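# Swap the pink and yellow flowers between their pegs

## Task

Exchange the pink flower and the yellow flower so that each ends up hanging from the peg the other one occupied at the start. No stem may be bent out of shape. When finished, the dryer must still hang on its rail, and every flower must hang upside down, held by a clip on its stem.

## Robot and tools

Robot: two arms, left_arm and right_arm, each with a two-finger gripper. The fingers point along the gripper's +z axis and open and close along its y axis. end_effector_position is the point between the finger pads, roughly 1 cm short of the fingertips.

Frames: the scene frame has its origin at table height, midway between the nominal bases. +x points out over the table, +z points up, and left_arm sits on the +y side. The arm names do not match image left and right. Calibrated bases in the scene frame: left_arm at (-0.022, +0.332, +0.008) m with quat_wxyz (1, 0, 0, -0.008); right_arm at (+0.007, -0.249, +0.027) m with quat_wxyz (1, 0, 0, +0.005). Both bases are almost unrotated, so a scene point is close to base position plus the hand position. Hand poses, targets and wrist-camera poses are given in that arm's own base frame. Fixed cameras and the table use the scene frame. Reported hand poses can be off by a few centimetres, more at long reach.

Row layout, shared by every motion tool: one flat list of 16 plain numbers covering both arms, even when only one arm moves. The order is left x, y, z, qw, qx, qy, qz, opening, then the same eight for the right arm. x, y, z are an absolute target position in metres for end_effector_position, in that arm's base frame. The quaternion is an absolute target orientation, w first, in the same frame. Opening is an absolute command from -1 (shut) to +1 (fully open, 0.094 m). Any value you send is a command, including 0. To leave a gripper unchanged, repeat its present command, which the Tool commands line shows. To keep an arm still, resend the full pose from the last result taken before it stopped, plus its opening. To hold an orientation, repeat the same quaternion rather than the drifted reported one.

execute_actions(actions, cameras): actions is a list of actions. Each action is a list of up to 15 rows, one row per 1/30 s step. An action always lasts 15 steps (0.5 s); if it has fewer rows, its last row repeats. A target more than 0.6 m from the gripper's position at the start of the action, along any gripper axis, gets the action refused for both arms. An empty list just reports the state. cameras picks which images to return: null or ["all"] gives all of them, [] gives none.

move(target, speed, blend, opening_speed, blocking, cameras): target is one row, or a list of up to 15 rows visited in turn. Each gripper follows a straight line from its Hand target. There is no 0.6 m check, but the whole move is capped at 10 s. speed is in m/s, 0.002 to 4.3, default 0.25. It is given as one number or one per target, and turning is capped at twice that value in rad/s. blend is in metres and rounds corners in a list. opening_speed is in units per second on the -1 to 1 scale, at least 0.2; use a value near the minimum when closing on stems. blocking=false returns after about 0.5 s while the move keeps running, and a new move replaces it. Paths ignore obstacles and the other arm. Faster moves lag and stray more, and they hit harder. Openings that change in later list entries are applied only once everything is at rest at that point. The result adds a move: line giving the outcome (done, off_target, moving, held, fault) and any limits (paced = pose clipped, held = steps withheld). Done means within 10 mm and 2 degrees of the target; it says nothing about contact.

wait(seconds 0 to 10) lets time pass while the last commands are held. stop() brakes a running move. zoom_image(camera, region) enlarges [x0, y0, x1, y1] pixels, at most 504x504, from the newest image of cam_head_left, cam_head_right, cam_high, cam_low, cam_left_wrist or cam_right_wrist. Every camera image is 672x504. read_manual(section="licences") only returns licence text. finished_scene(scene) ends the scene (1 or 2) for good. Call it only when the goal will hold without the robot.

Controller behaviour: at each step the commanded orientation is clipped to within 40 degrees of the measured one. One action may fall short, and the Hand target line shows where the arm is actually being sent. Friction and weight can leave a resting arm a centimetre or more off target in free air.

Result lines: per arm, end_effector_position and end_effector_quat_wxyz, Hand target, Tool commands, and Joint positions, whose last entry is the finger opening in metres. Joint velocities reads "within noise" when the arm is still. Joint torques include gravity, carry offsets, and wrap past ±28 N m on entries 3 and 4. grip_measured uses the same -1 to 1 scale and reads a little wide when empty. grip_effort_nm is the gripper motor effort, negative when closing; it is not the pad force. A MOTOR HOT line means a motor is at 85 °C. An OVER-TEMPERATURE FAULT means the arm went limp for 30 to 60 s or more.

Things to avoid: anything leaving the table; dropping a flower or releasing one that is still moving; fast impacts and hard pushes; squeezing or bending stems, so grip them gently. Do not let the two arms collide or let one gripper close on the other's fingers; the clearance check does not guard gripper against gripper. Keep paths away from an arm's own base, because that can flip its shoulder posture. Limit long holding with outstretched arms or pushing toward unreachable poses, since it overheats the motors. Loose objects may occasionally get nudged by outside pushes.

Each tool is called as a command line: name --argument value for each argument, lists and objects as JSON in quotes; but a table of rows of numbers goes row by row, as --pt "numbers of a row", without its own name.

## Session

execute_actions --actions '[]'

Scene clock: 0.00 s.
left_arm: end_effector_position=(+0.1502, +0.1552, +0.1226) grip_measured=+1.000 grip_effort_nm=n/a end_effector_quat_wxyz=(+0.410, -0.011, +0.908, -0.082) | right_arm: end_effector_position=(+0.4649, -0.2515, +0.3685) grip_measured=+1.000 grip_effort_nm=n/a end_effector_quat_wxyz=(+0.321, +0.128, +0.922, -0.178)
Joint positions: left_arm=[1.451 0.901 0.465 -1.211 0.86 1.461 0.094] | right_arm=[-0.453 1.291 1.385 -0.923 0.13 -0.227 0.094]
Joint velocities: within noise
Joint torques (N m): no reading
Heat: left arm: hottest elbow 38 °C; right arm: hottest elbow 30 °C.
Hand target: left_arm +0.1513, +0.1642, +0.1316; +0.411, -0.006, +0.909, -0.069 | right_arm +0.4691, -0.2536, +0.3820; +0.332, +0.128, +0.917, -0.181
Tool commands: left_gripper/opening=+1.0 right_gripper/opening=+1.0
camera_calibration:
cam_left_wrist: T_world_to_cam=[[-0.0514205, -0.98821, 0.144214, 0.143308], [-0.915929, -0.0108882, -0.401192, 0.227137], [0.398032, -0.152719, -0.90457, 0.165314], [0, 0, 0, 1]] pos_world=[0.14961, 0.169338, 0.219996]
cam_right_wrist: T_world_to_cam=[[-0.34017, -0.907449, 0.246619, -0.162038], [-0.922969, 0.271982, -0.272312, 0.639034], [0.180034, -0.320254, -0.930067, 0.265377], [0, 0, 0, 1]] pos_world=[0.486911, -0.235859, 0.460797]

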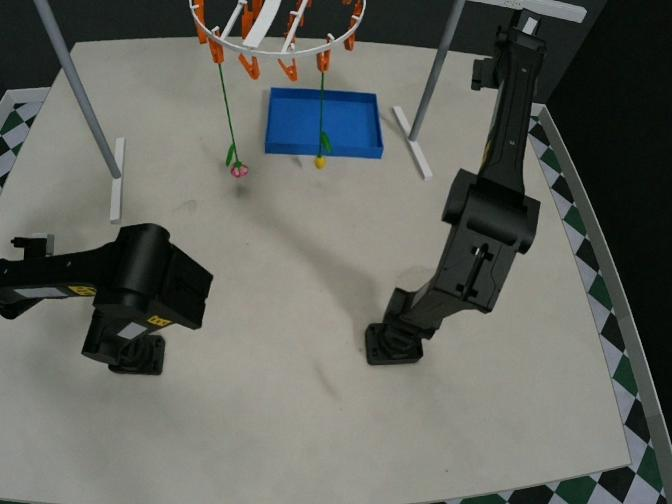

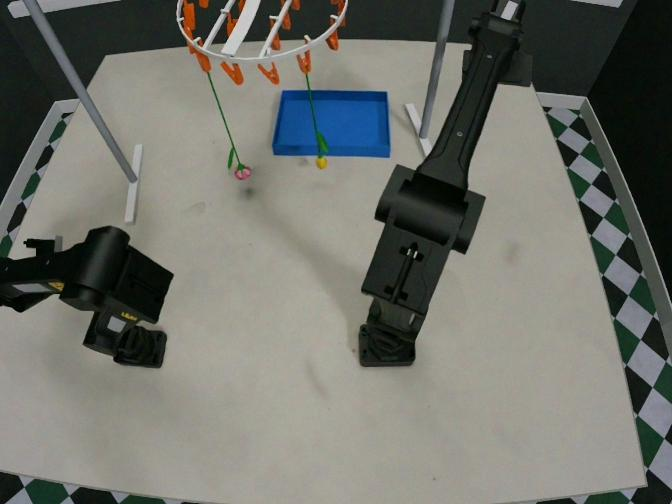

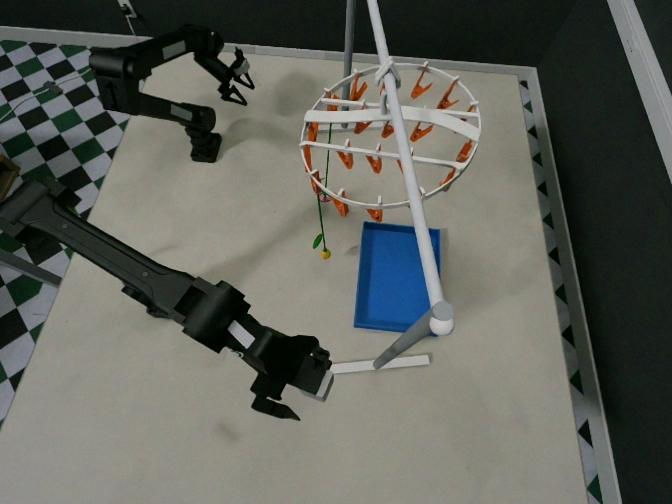

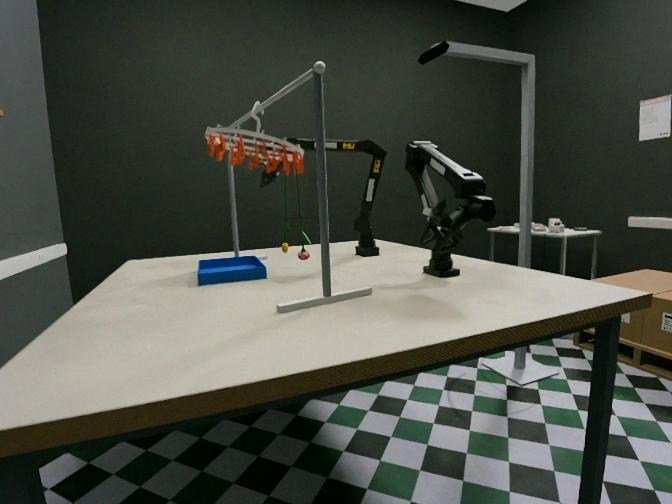

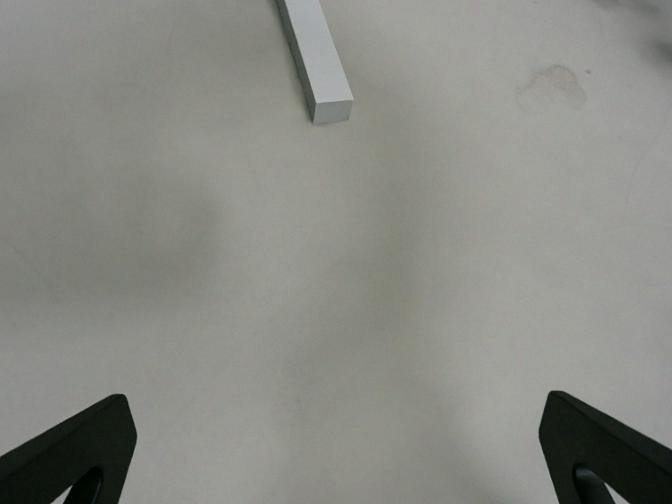

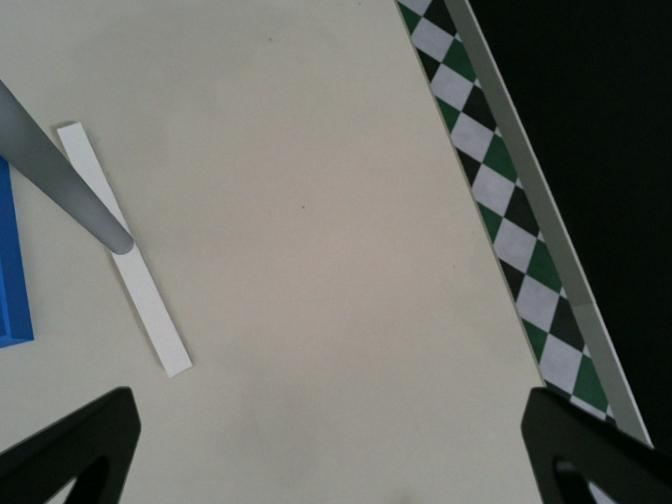

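move --pt "0.20 0.10 0.25 0.65 0.05 0.75 -0.05 -0.1 0.36 -0.22 0.36 0.53 0.0 0.84 0 -0.1" --pt "0.26 -0.16 0.34 0.804 0.1095 0.563 -0.156 -0.1 0.28 -0.02 0.37 0.757 -0.22 0.53 0.314 -0.1" --speed 0.25

Scene clock: 11.83 s.
left_arm: end_effector_position=(+0.2611, -0.1570, +0.3379) grip_measured=-0.098 grip_effort_nm=-0.125 end_effector_quat_wxyz=(+0.801, +0.107, +0.568, -0.155) | right_arm: end_effector_position=(+0.2808, -0.0225, +0.3743) grip_measured=-0.099 grip_effort_nm=-0.076 end_effector_quat_wxyz=(+0.757, -0.197, +0.560, +0.273)
Joint positions: left_arm=[-0.72 0.443 0.18 0.621 -0.323 0.114 0.042] | right_arm=[-0.686 0.892 0.321 1.569 -1.212 0.975 0.042]
Joint velocities: within noise
Joint torques (N m): left_arm=[1.67 1.96 8.68 2.7 0 0.17] | right_arm=[1.61 0.56 6.27 1.11 0.62 0.18]
Heat: left arm: hottest elbow 41 °C; right arm: hottest elbow 33 °C.
Hand target: left_arm +0.2599, -0.1599, +0.3399; +0.804, +0.110, +0.563, -0.156 | right_arm +0.2804, -0.0192, +0.3702; +0.753, -0.193, +0.561, +0.284
Off the commanded pose: left_arm 0.004 m, 1 deg | right_arm 0.005 m, 6 deg.
joint sent to its limit (right arm) — joint 4 (wrist pitch), upper limit. The joint targets are off in orientation, not in position.
move: off_target (right_arm)
camera_calibration:
cam_left_wrist: T_world_to_cam=[[-0.36042, -0.932764, -0.00697024, -0.0500891], [-0.0866336, 0.0409135, -0.9954, 0.404084], [0.928758, -0.358158, -0.0955548, -0.176052], [0, 0, 0, 1]] pos_world=[0.180464, -0.126308, 0.385053]
cam_right_wrist: T_world_to_cam=[[0.635891, -0.771775, 0.00246661, -0.197929], [-0.0975128, -0.0835136, -0.991724, 0.43793], [0.765594, 0.630388, -0.128363, -0.0658252], [0, 0, 0, 1]] pos_world=[0.218961, -0.0746884, 0.426344]

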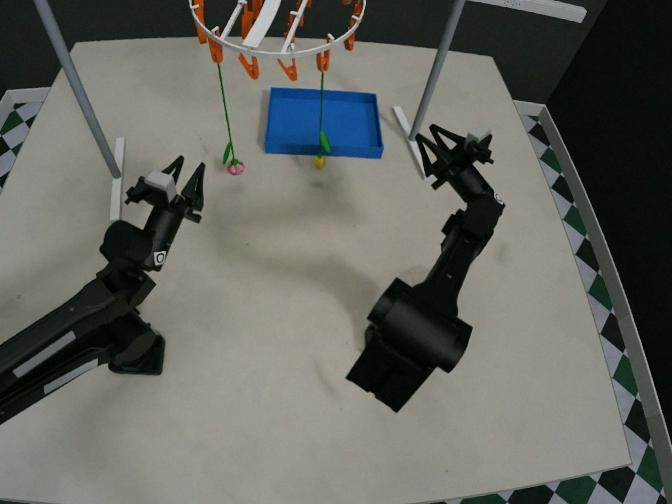

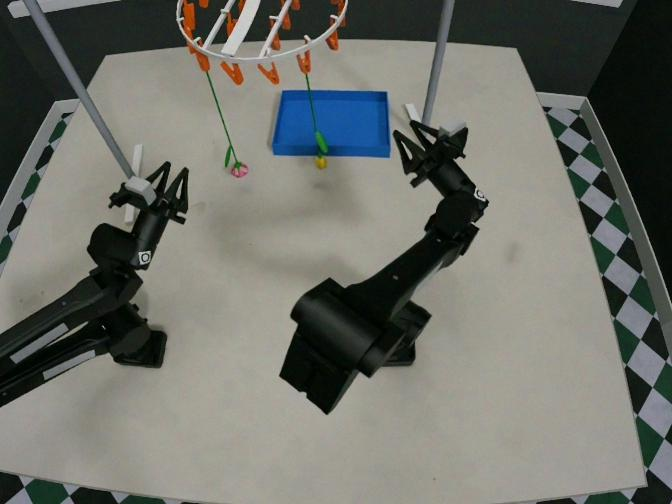

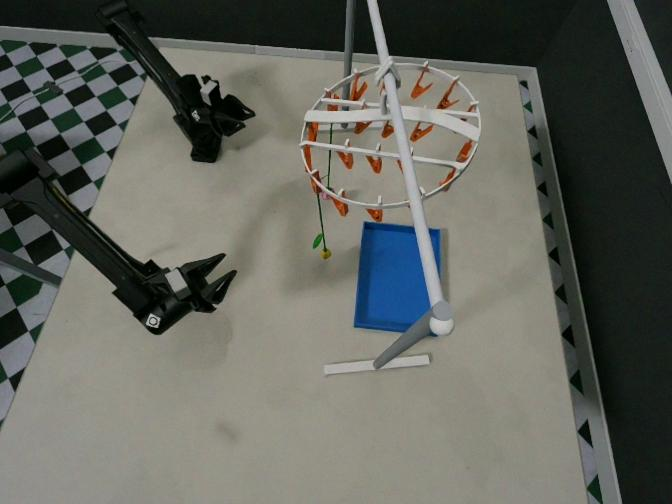

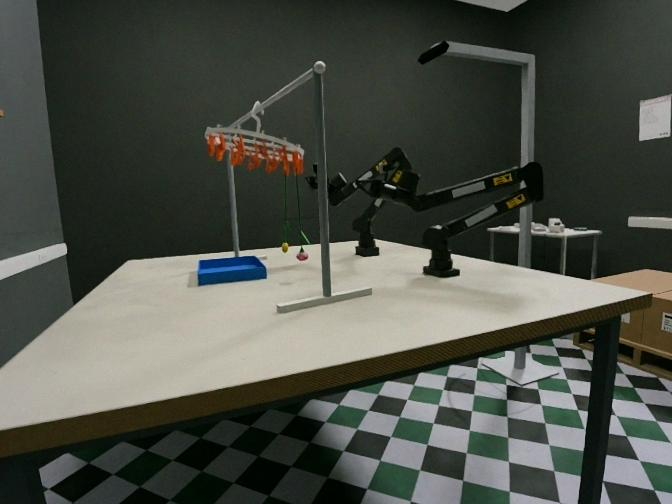

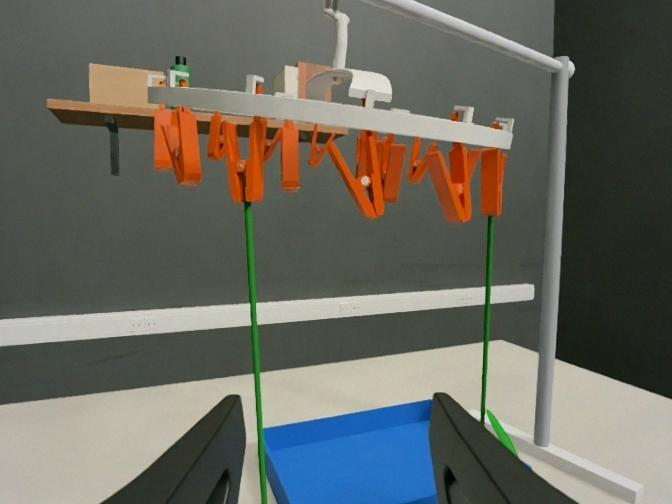

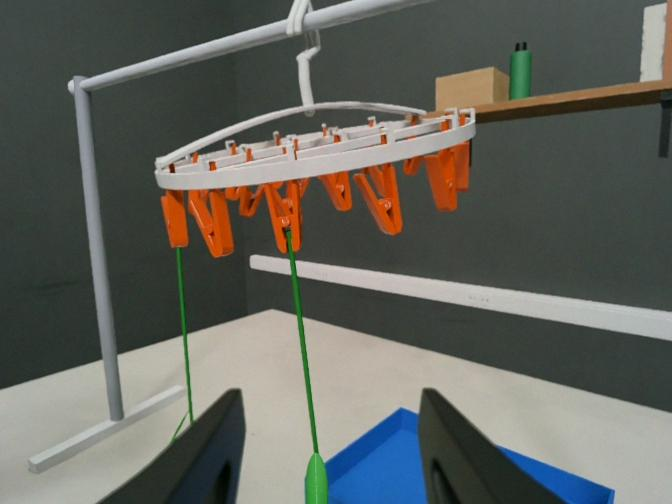

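zoom_image --camera "cam_left_wrist" --region '[190, 80, 310, 220]'

zoom_image --camera "cam_right_wrist" --region '[210, 140, 340, 270]'

move --target '[0.28,-0.20,0.36,0.804,0.1095,0.563,-0.156,-0.1,0.34,-0.01,0.39,0.757,-0.22,0.53,0.314,-0.1]' --speed 0.15 --cameras '["cam_left_wrist","cam_right_wrist"]'

zoom_image --camera "cam_left_wrist" --region '[120, 100, 300, 260]'

zoom_image --camera "cam_right_wrist" --region '[160, 140, 320, 300]'

Scaled by 3.600 from the camera's 672x504 image, which has a finer 960x720 frame.

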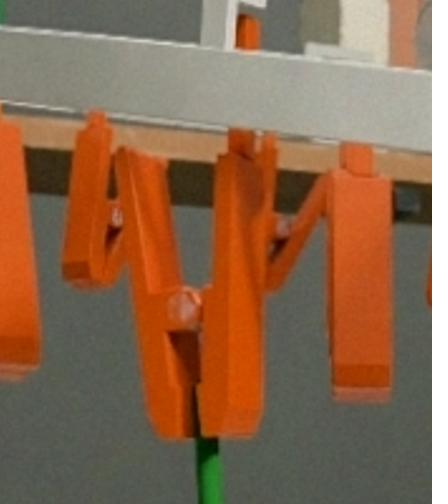

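Scaled by 3.877 from the camera's 672x504 image, which has a finer 960x720 frame.

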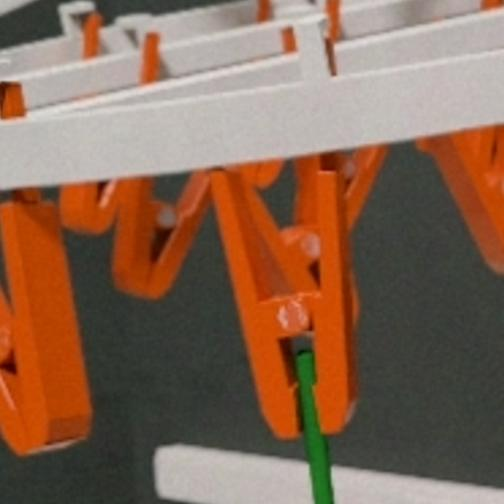

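Scene clock: 16.70 s.
left_arm: end_effector_position=(+0.2765, -0.1927, +0.3233) grip_measured=-0.098 grip_effort_nm=-0.120 end_effector_quat_wxyz=(+0.786, +0.122, +0.588, -0.145) | right_arm: end_effector_position=(+0.3315, -0.0090, +0.3735) grip_measured=-0.099 grip_effort_nm=-0.076 end_effector_quat_wxyz=(+0.749, -0.203, +0.541, +0.324)
Joint positions: left_arm=[-0.81 0.657 0.217 0.748 -0.405 0.148 0.042] | right_arm=[-0.513 1.072 0.403 1.559 -1.128 0.888 0.042]
Joint velocities: within noise
Joint torques (N m): left_arm=[1.79 0.44 12.37 2.8 0.01 0.16] | right_arm=[1.2 -1.96 10.18 0.55 0.56 -0.11]
Heat: left arm: hottest elbow 43 °C; right arm: hottest elbow 33 °C.
Hand target: left_arm +0.2781, -0.1984, +0.3591; +0.804, +0.109, +0.563, -0.156 | right_arm +0.3390, -0.0099, +0.3898; +0.757, -0.220, +0.529, +0.314
Off the commanded pose: left_arm 0.038 m, 4 deg | right_arm 0.019 m, 3 deg.
move: off_target (left_arm, right_arm)
camera_calibration:
cam_left_wrist: T_world_to_cam=[[-0.36287, -0.93124, -0.0334359, -0.0684271], [-0.128612, 0.0855891, -0.987995, 0.410129], [0.922922, -0.354213, -0.150826, -0.18422], [0, 0, 0, 1]] pos_world=[0.197938, -0.164077, 0.375132]
cam_right_wrist: T_world_to_cam=[[0.707149, -0.706206, -0.0348402, -0.228825], [-0.0870961, -0.0381016, -0.995471, 0.441494], [0.70168, 0.706981, -0.0884512, -0.106224], [0, 0, 0, 1]] pos_world=[0.274801, -0.0696779, 0.422126]
Images, in order (width x height): cam_left_wrist 672x504, cam_right_wrist 672x504.

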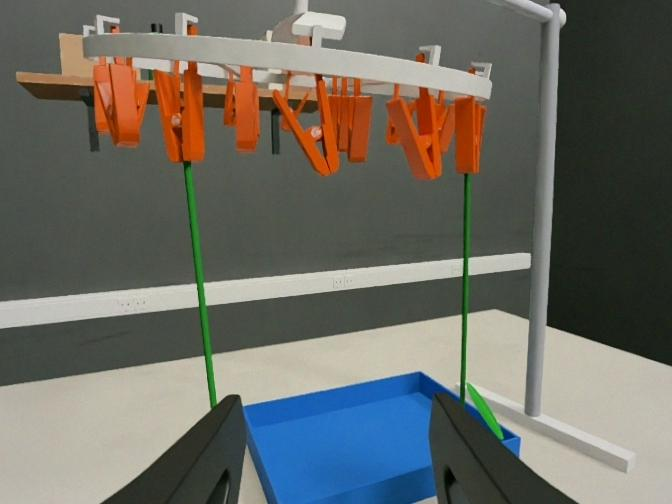

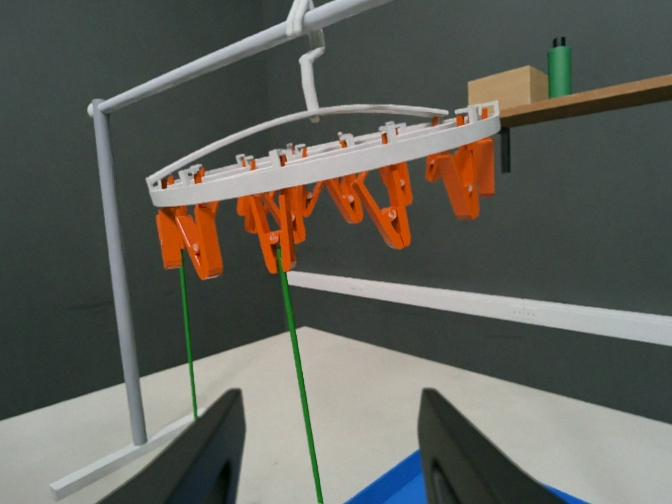

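Scaled by 2.800 from the camera's 672x504 image, which has a finer 960x720 frame.

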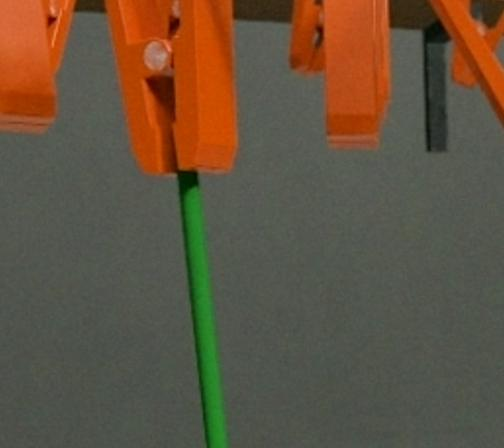

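Scaled by 3.150 from the camera's 672x504 image, which has a finer 960x720 frame.

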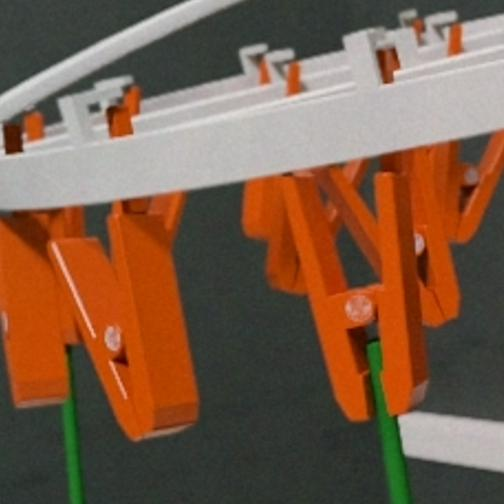

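move --pt "0.36 -0.14 0.43 0.804 0.1095 0.563 -0.156 -0.05 0.27 0.08 0.28 0.658 -0.259 0.658 0.259 -0.2" --pt "0.420 -0.15 0.472 0.804 0.1095 0.563 -0.156 -0.05 0.35 0.27 0.27 0.658 -0.259 0.658 0.259 -0.2" --speed 0.12 --cameras '["cam_left_wrist","cam_right_wrist"]'

Scene clock: 32.83 s.
left_arm: end_effector_position=(+0.4112, -0.1522, +0.4395) grip_measured=-0.052 grip_effort_nm=0.051 end_effector_quat_wxyz=(+0.792, +0.117, +0.579, -0.154) | right_arm: end_effector_position=(+0.3390, +0.2575, +0.2404) grip_measured=-0.199 grip_effort_nm=-0.081 end_effector_quat_wxyz=(+0.636, -0.255, +0.682, +0.257)
Joint positions: left_arm=[-0.33 0.889 0.619 0.577 0.058 -0.012 0.045] | right_arm=[0.59 1.01 0.357 0.592 -0.152 0.016 0.038]
Joint velocities: within noise
Joint torques (N m): left_arm=[3.43 -2.61 13.15 1.54 0.14 -0.06] | right_arm=[1.49 -2.43 11.71 2.77 0.09 -0.11]
Heat: left arm: hottest elbow 47 °C; right arm: hottest elbow 37 °C.
Hand target: left_arm +0.4178, -0.1494, +0.4712; +0.804, +0.110, +0.563, -0.156 | right_arm +0.3481, +0.2686, +0.2701; +0.658, -0.259, +0.658, +0.259
Off the commanded pose: left_arm 0.034 m, 2 deg | right_arm 0.034 m, 4 deg.
move: off_target (left_arm, right_arm)
camera_calibration:
cam_left_wrist: T_world_to_cam=[[-0.371446, -0.928285, -0.0177413, 0.0192041], [-0.112003, 0.0637698, -0.99166, 0.530275], [0.921674, -0.366361, -0.127658, -0.288192], [0, 0, 0, 1]] pos_world=[0.332145, -0.121571, 0.489403]
cam_right_wrist: T_world_to_cam=[[0.67903, -0.733917, -0.0168678, -0.0381549], [-0.354408, -0.307608, -0.883047, 0.452887], [0.642895, 0.605593, -0.468981, -0.174216], [0, 0, 0, 1]] pos_world=[0.298418, 0.216813, 0.317573]
Images, in order (width x height): cam_left_wrist 672x504, cam_right_wrist 672x504.

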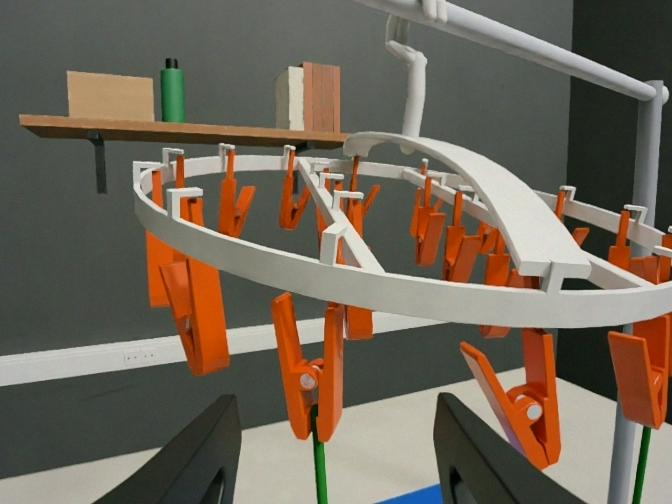

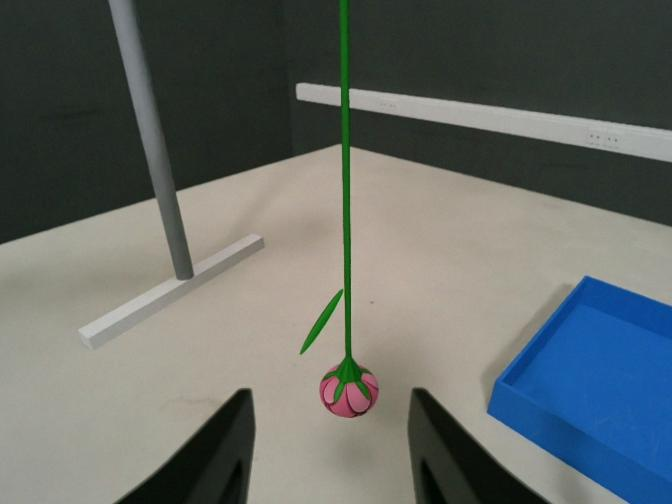

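move --target '[0.482,-0.166,0.470,0.804,0.1095,0.563,-0.156,-0.05,0.412,0.336,0.287,0.658,-0.259,0.658,0.259,-0.2]' --speed 0.05 --cameras '["cam_left_wrist","cam_right_wrist"]'

Scene clock: 38.40 s.
left_arm: end_effector_position=(+0.4723, -0.1688, +0.4319) grip_measured=-0.052 grip_effort_nm=0.051 end_effector_quat_wxyz=(+0.783, +0.119, +0.592, -0.153) | right_arm: end_effector_position=(+0.4017, +0.3219, +0.2603) grip_measured=-0.199 grip_effort_nm=-0.076 end_effector_quat_wxyz=(+0.638, -0.256, +0.680, +0.256)
Joint positions: left_arm=[-0.318 1.09 0.735 0.631 0.07 -0.016 0.045] | right_arm=[0.644 1.26 0.588 0.616 -0.098 0.016 0.038]
Joint velocities: within noise
Joint torques (N m): left_arm=[3.37 -4.95 12.88 2.88 0.15 -0.06] | right_arm=[1.44 -7 11.48 2.7 0.08 -0.11]
Heat: left arm: hottest elbow 50 °C; right arm: hottest elbow 38 °C.
Hand target: left_arm +0.4791, -0.1652, +0.4689; +0.804, +0.110, +0.563, -0.156 | right_arm +0.4103, +0.3347, +0.2869; +0.658, -0.259, +0.658, +0.259
Off the commanded pose: left_arm 0.039 m, 4 deg | right_arm 0.032 m, 3 deg.
move: off_target (left_arm, right_arm)
camera_calibration:
cam_left_wrist: T_world_to_cam=[[-0.372093, -0.928061, -0.0157755, 0.0258271], [-0.140984, 0.073308, -0.987294, 0.544023], [0.917426, -0.365142, -0.158119, -0.33618], [0, 0, 0, 1]] pos_world=[0.394729, -0.138665, 0.484362]
cam_right_wrist: T_world_to_cam=[[0.679241, -0.733804, -0.0127847, -0.0344217], [-0.349218, -0.307832, -0.885035, 0.510922], [0.645506, 0.605617, -0.465349, -0.246186], [0, 0, 0, 1]] pos_world=[0.360718, 0.281114, 0.337181]
Images, in order (width x height): cam_left_wrist 672x504, cam_right_wrist 672x504.

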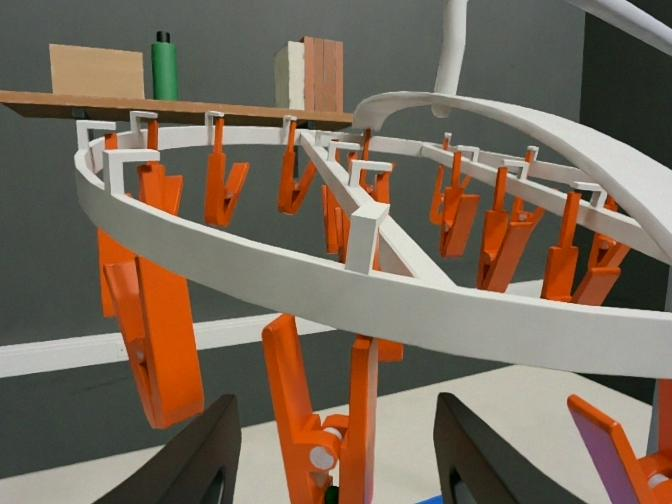

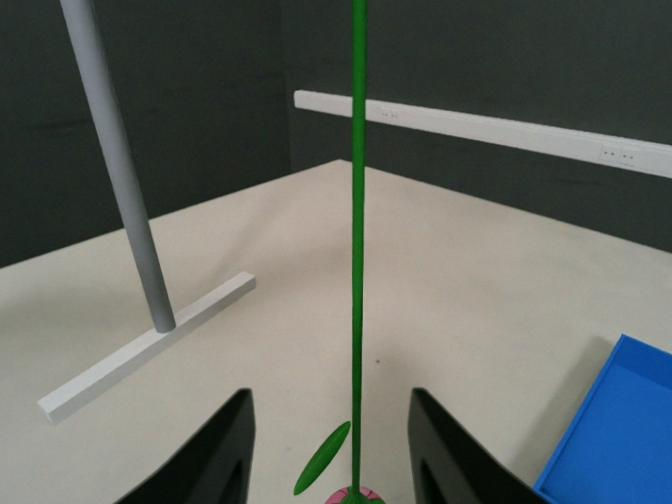

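move --target '[0.487,-0.165,0.481,0.804,0.1095,0.563,-0.156,-0.05,0.447,0.356,0.290,0.658,-0.259,0.658,0.259,-0.2]' --speed 0.05 --cameras '["cam_left_wrist","cam_right_wrist"]'

Scene clock: 42.27 s.
left_arm: end_effector_position=(+0.4763, -0.1676, +0.4498) grip_measured=-0.052 grip_effort_nm=0.051 end_effector_quat_wxyz=(+0.791, +0.117, +0.580, -0.155) | right_arm: end_effector_position=(+0.4325, +0.3469, +0.2644) grip_measured=-0.199 grip_effort_nm=-0.071 end_effector_quat_wxyz=(+0.637, -0.259, +0.678, +0.259)
Joint positions: left_arm=[-0.311 1.095 0.769 0.631 0.077 -0.018 0.045] | right_arm=[0.644 1.363 0.693 0.616 -0.107 0.015 0.038]
Joint velocities: within noise
Joint torques (N m): left_arm=[3.43 -5.07 13 1.66 0.13 -0.06] | right_arm=[0.44 -8.64 11.44 2.69 -0.09 -0.12]
Heat: left arm: hottest elbow 52 °C; right arm: hottest elbow 39 °C.
Hand target: left_arm +0.4847, -0.1644, +0.4803; +0.804, +0.110, +0.563, -0.156 | right_arm +0.4454, +0.3547, +0.2898; +0.658, -0.259, +0.658, +0.259
Off the commanded pose: left_arm 0.033 m, 3 deg | right_arm 0.031 m, 3 deg.
move: off_target (left_arm, right_arm)
camera_calibration:
cam_left_wrist: T_world_to_cam=[[-0.371683, -0.928196, -0.0174342, 0.0291716], [-0.113578, 0.0641031, -0.991459, 0.549453], [0.921386, -0.366528, -0.129249, -0.351748], [0, 0, 0, 1]] pos_world=[0.397344, -0.13707, 0.499806]
cam_right_wrist: T_world_to_cam=[[0.685667, -0.727804, -0.0127479, -0.0418015], [-0.345464, -0.309948, -0.885769, 0.532327], [0.640715, 0.611746, -0.463951, -0.279781], [0, 0, 0, 1]] pos_world=[0.391822, 0.305725, 0.341182]
Images, in order (width x height): cam_left_wrist 672x504, cam_right_wrist 672x504.

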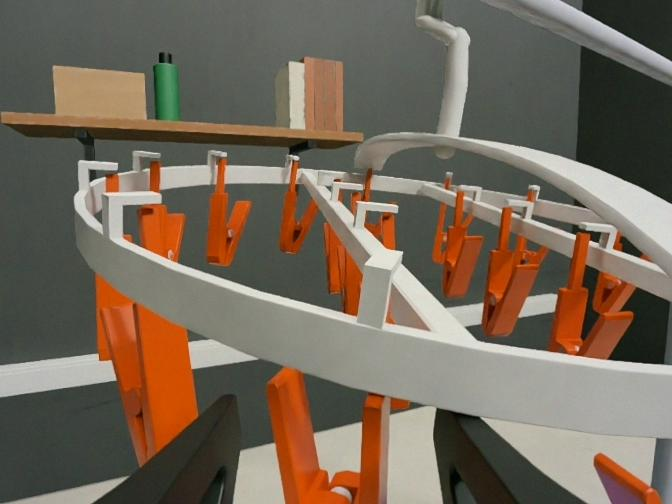

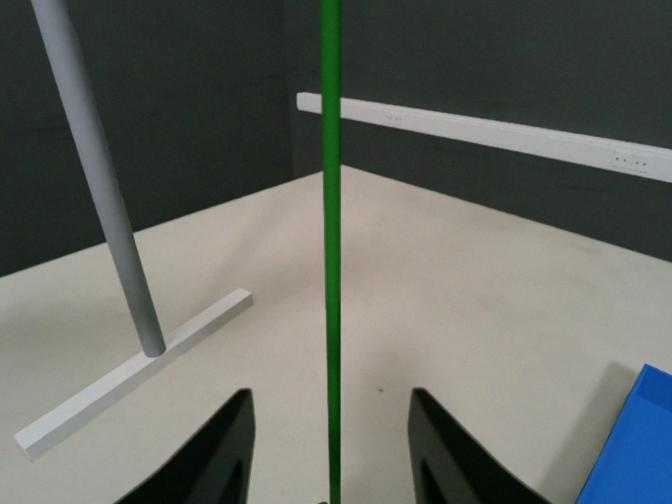

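move --target '[0.487,-0.164,0.476,0.804,0.1095,0.563,-0.156,-0.45,0.471,0.379,0.291,0.658,-0.259,0.658,0.259,-0.2]' --speed 0.05 --opening_speed 0.25 --cameras '["cam_left_wrist","cam_right_wrist"]'

Scene clock: 47.47 s.
left_arm: end_effector_position=(+0.4783, -0.1671, +0.4472) grip_measured=-0.447 grip_effort_nm=-0.139 end_effector_quat_wxyz=(+0.790, +0.117, +0.582, -0.155) | right_arm: end_effector_position=(+0.4597, +0.3663, +0.2682) grip_measured=-0.199 grip_effort_nm=-0.081 end_effector_quat_wxyz=(+0.640, -0.257, +0.676, +0.258)
Joint positions: left_arm=[-0.308 1.1 0.769 0.631 0.079 -0.02 0.026] | right_arm=[0.644 1.444 0.782 0.616 -0.102 0.015 0.038]
Joint velocities: within noise
Joint torques (N m): left_arm=[3.43 -5.07 12.31 2.26 0.12 -0.06] | right_arm=[0.85 -10.52 11.58 2.37 0.09 -0.12]
Heat: left arm: hottest elbow 55 °C; right arm: hottest elbow 39 °C.
Hand target: left_arm +0.4852, -0.1635, +0.4753; +0.804, +0.110, +0.563, -0.156 | right_arm +0.4695, +0.3779, +0.2911; +0.658, -0.259, +0.658, +0.259
Off the commanded pose: left_arm 0.030 m, 3 deg | right_arm 0.028 m, 3 deg.
move: off_target (left_arm, right_arm)
camera_calibration:
cam_left_wrist: T_world_to_cam=[[-0.37172, -0.928201, -0.0163531, 0.0298924], [-0.118905, 0.0650739, -0.990771, 0.549518], [0.920698, -0.366345, -0.134557, -0.350917], [0, 0, 0, 1]] pos_world=[0.399541, -0.13657, 0.497717]
cam_right_wrist: T_world_to_cam=[[0.682373, -0.730917, -0.0112947, -0.0439965], [-0.341111, -0.304714, -0.889265, 0.548162], [0.646537, 0.610664, -0.457252, -0.311373], [0, 0, 0, 1]] pos_world=[0.41832, 0.325019, 0.344589]
Images, in order (width x height): cam_left_wrist 672x504, cam_right_wrist 672x504.

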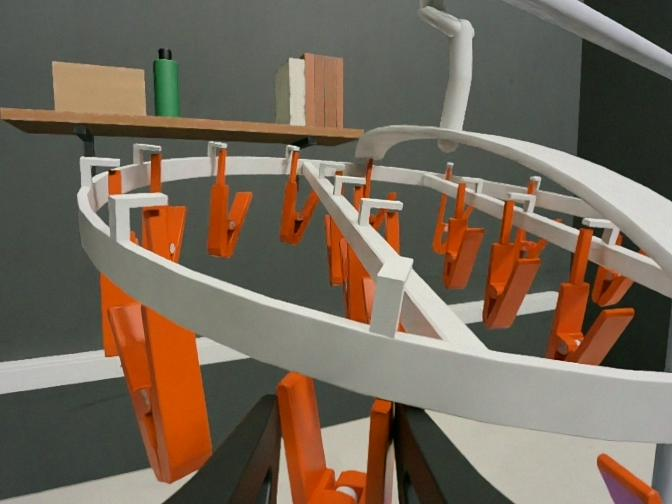

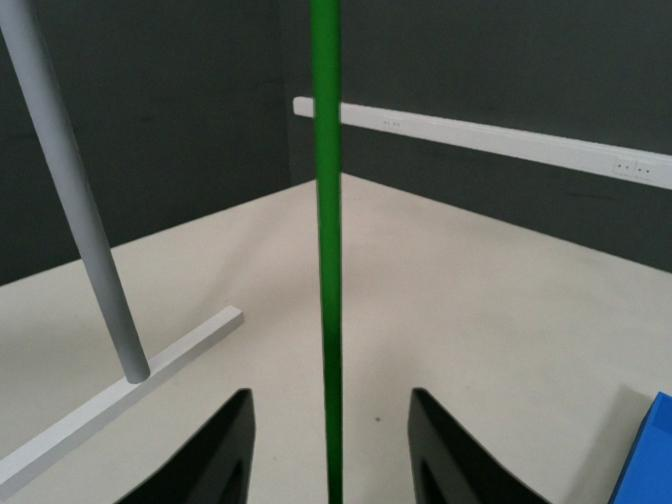

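move --target '[0.487,-0.164,0.476,0.804,0.1095,0.563,-0.156,-0.45,0.475,0.382,0.291,0.658,-0.259,0.658,0.259,-0.97]' --opening_speed 0.3 --cameras '["cam_right_wrist"]'

move --target '[0.487,-0.164,0.476,0.804,0.1095,0.563,-0.156,-0.75,0.475,0.382,0.291,0.658,-0.259,0.658,0.259,-0.97]' --opening_speed 0.25 --cameras '["cam_left_wrist"]'

zoom_image --camera "cam_left_wrist" --region '[220, 330, 440, 504]'

Scene clock: 53.17 s.
left_arm: end_effector_position=(+0.4783, -0.1671, +0.4472) grip_measured=-0.448 grip_effort_nm=-0.134 end_effector_quat_wxyz=(+0.790, +0.117, +0.582, -0.155) | right_arm: end_effector_position=(+0.4636, +0.3692, +0.2684) grip_measured=-0.953 grip_effort_nm=-0.984 end_effector_quat_wxyz=(+0.641, -0.257, +0.676, +0.258)
Joint positions: left_arm=[-0.308 1.1 0.769 0.631 0.079 -0.02 0.026] | right_arm=[0.644 1.457 0.795 0.616 -0.102 0.015 0.002]
Joint velocities: within noise
Joint torques (N m): left_arm=[3.37 -5.07 12.31 2.26 0.12 -0.05] | right_arm=[1.08 -10.81 11.62 2.4 0.1 -0.1]
Heat: left arm: hottest elbow 57 °C; right arm: hottest elbow 40 °C.
Hand target: left_arm +0.4852, -0.1636, +0.4753; +0.804, +0.110, +0.563, -0.156 | right_arm +0.4735, +0.3808, +0.2911; +0.658, -0.259, +0.658, +0.259
Off the commanded pose: left_arm 0.030 m, 3 deg | right_arm 0.028 m, 3 deg.
move: off_target (left_arm, right_arm)
camera_calibration:
cam_right_wrist: T_world_to_cam=[[0.682151, -0.731126, -0.0111595, -0.0444214], [-0.340611, -0.304216, -0.889628, 0.550216], [0.647035, 0.610662, -0.45655, -0.31607], [0, 0, 0, 1]] pos_world=[0.42222, 0.327919, 0.34469]
Images, in order (width x height): cam_right_wrist 672x504.

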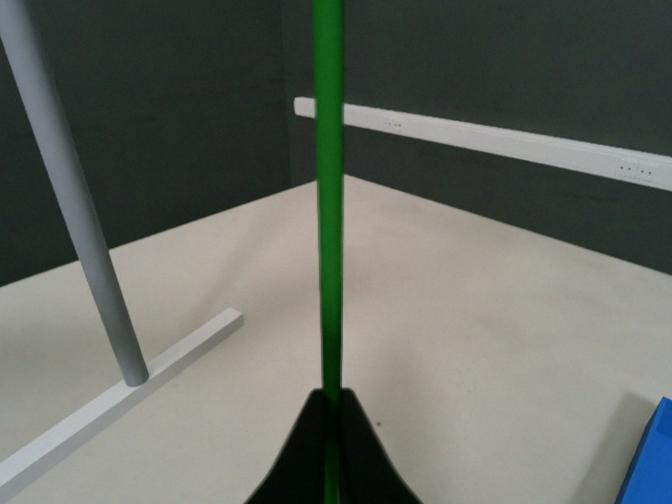

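Scene clock: 54.57 s.
left_arm: end_effector_position=(+0.4783, -0.1672, +0.4472) grip_measured=-0.603 grip_effort_nm=-1.062 end_effector_quat_wxyz=(+0.790, +0.117, +0.582, -0.155) | right_arm: end_effector_position=(+0.4638, +0.3693, +0.2677) grip_measured=-0.956 grip_effort_nm=-1.033 end_effector_quat_wxyz=(+0.640, -0.257, +0.676, +0.258)
Joint positions: left_arm=[-0.308 1.1 0.769 0.631 0.08 -0.02 0.019] | right_arm=[0.644 1.458 0.795 0.616 -0.102 0.015 0.002]
Joint velocities: within noise
Joint torques (N m): left_arm=[3.37 -5.07 12.3 2.26 0.12 -0.05] | right_arm=[1.08 -11.05 11.56 2.37 0.08 -0.1]
Heat: left arm: hottest elbow 57 °C; right arm: hottest elbow 40 °C.
Hand target: left_arm +0.4852, -0.1636, +0.4753; +0.804, +0.110, +0.563, -0.156 | right_arm +0.4735, +0.3808, +0.2910; +0.658, -0.259, +0.658, +0.259
Off the commanded pose: left_arm 0.030 m, 3 deg | right_arm 0.029 m, 3 deg.
move: off_target (left_arm, right_arm)
camera_calibration:
cam_left_wrist: T_world_to_cam=[[-0.372192, -0.928017, -0.0160647, 0.0299632], [-0.118979, 0.0648691, -0.990775, 0.549522], [0.920498, -0.366847, -0.134558, -0.350905], [0, 0, 0, 1]] pos_world=[0.399541, -0.136569, 0.497717]
Images, in order (width x height): cam_left_wrist 672x504.

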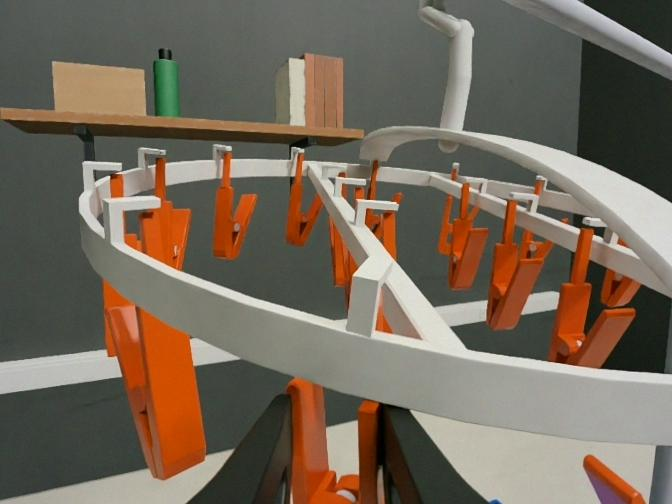

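Scaled by 2.291 from the camera's 672x504 image, which has a finer 960x720 frame.

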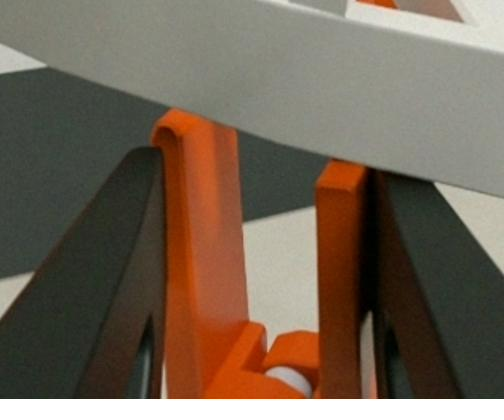

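move --pt "0.487 -0.164 0.476 0.804 0.1095 0.563 -0.156 -0.75 0.468 0.374 0.225 0.658 -0.259 0.658 0.259 -0.97" --pt "0.487 -0.164 0.476 0.804 0.1095 0.563 -0.156 -0.75 0.43 0.33 0.21 0.658 -0.259 0.658 0.259 -0.97" --speed 0.06 --cameras '["cam_head_left","cam_left_wrist","cam_low"]'

zoom_image --camera "cam_head_left" --region '[180, 10, 280, 110]'

Scene clock: 60.23 s.
left_arm: end_effector_position=(+0.4783, -0.1672, +0.4472) grip_measured=-0.603 grip_effort_nm=-1.067 end_effector_quat_wxyz=(+0.790, +0.117, +0.582, -0.155) | right_arm: end_effector_position=(+0.4296, +0.3363, +0.2035) grip_measured=-0.956 grip_effort_nm=-1.028 end_effector_quat_wxyz=(+0.648, -0.258, +0.666, +0.265)
Joint positions: left_arm=[-0.308 1.1 0.769 0.631 0.08 -0.02 0.019] | right_arm=[0.622 1.515 0.597 0.896 -0.135 0.015 0.002]
Joint velocities: within noise
Joint torques (N m): left_arm=[3.43 -5.13 12.3 2.25 0.11 -0.06] | right_arm=[-0.26 -11.87 5.52 2.84 -0.1 -0.11]
Heat: left arm: hottest elbow 59 °C; right arm: hottest elbow 40 °C.
Hand target: left_arm +0.4852, -0.1636, +0.4753; +0.804, +0.110, +0.563, -0.156 | right_arm +0.4300, +0.3302, +0.2099; +0.658, -0.259, +0.658, +0.259
Off the commanded pose: left_arm 0.030 m, 3 deg | right_arm 0.009 m, 2 deg.
move: off_target (left_arm)
camera_calibration:
cam_left_wrist: T_world_to_cam=[[-0.372192, -0.928017, -0.0160647, 0.0299632], [-0.118979, 0.0648691, -0.990775, 0.549522], [0.920498, -0.366847, -0.134558, -0.350905], [0, 0, 0, 1]] pos_world=[0.399541, -0.136569, 0.497717]
Images, in order (width x height): cam_head_left 672x504, cam_low 672x504, cam_left_wrist 672x504.

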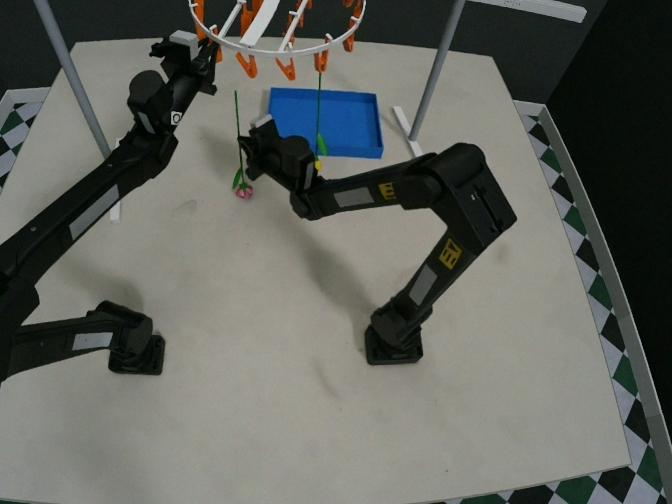

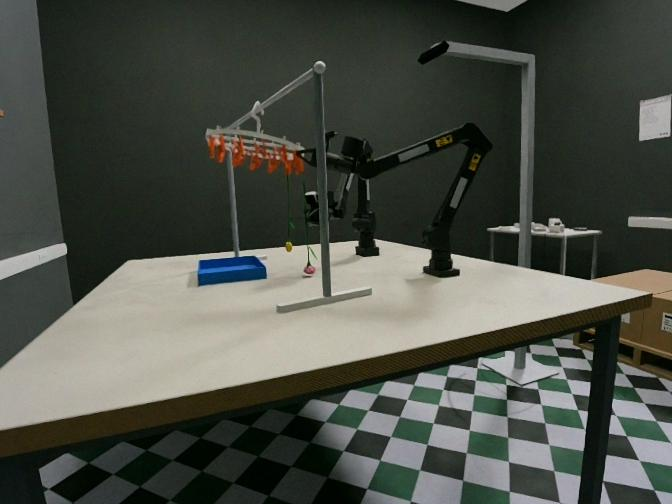

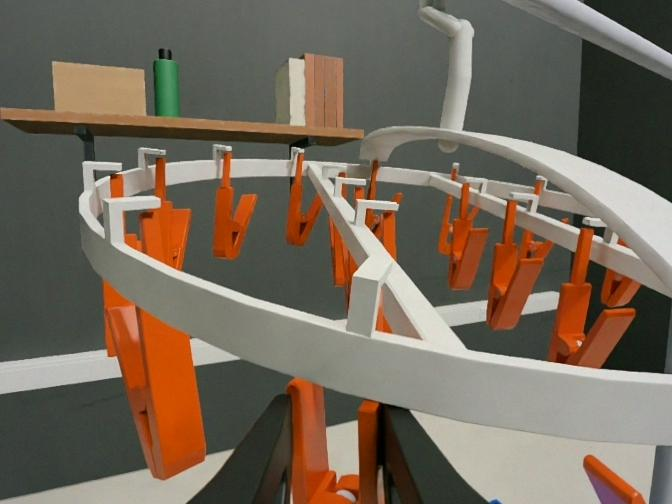

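Scaled by 5.040 from the camera's 672x504 image, which has a finer 960x720 frame.

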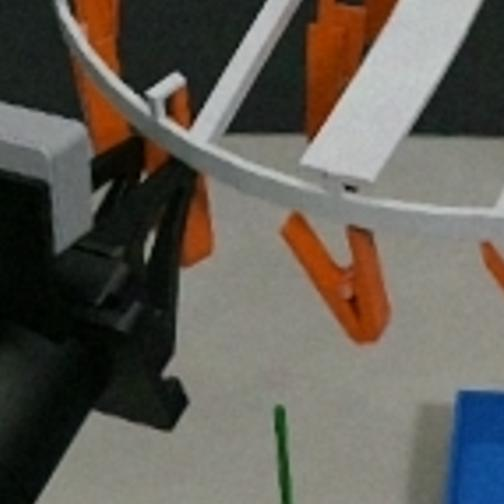

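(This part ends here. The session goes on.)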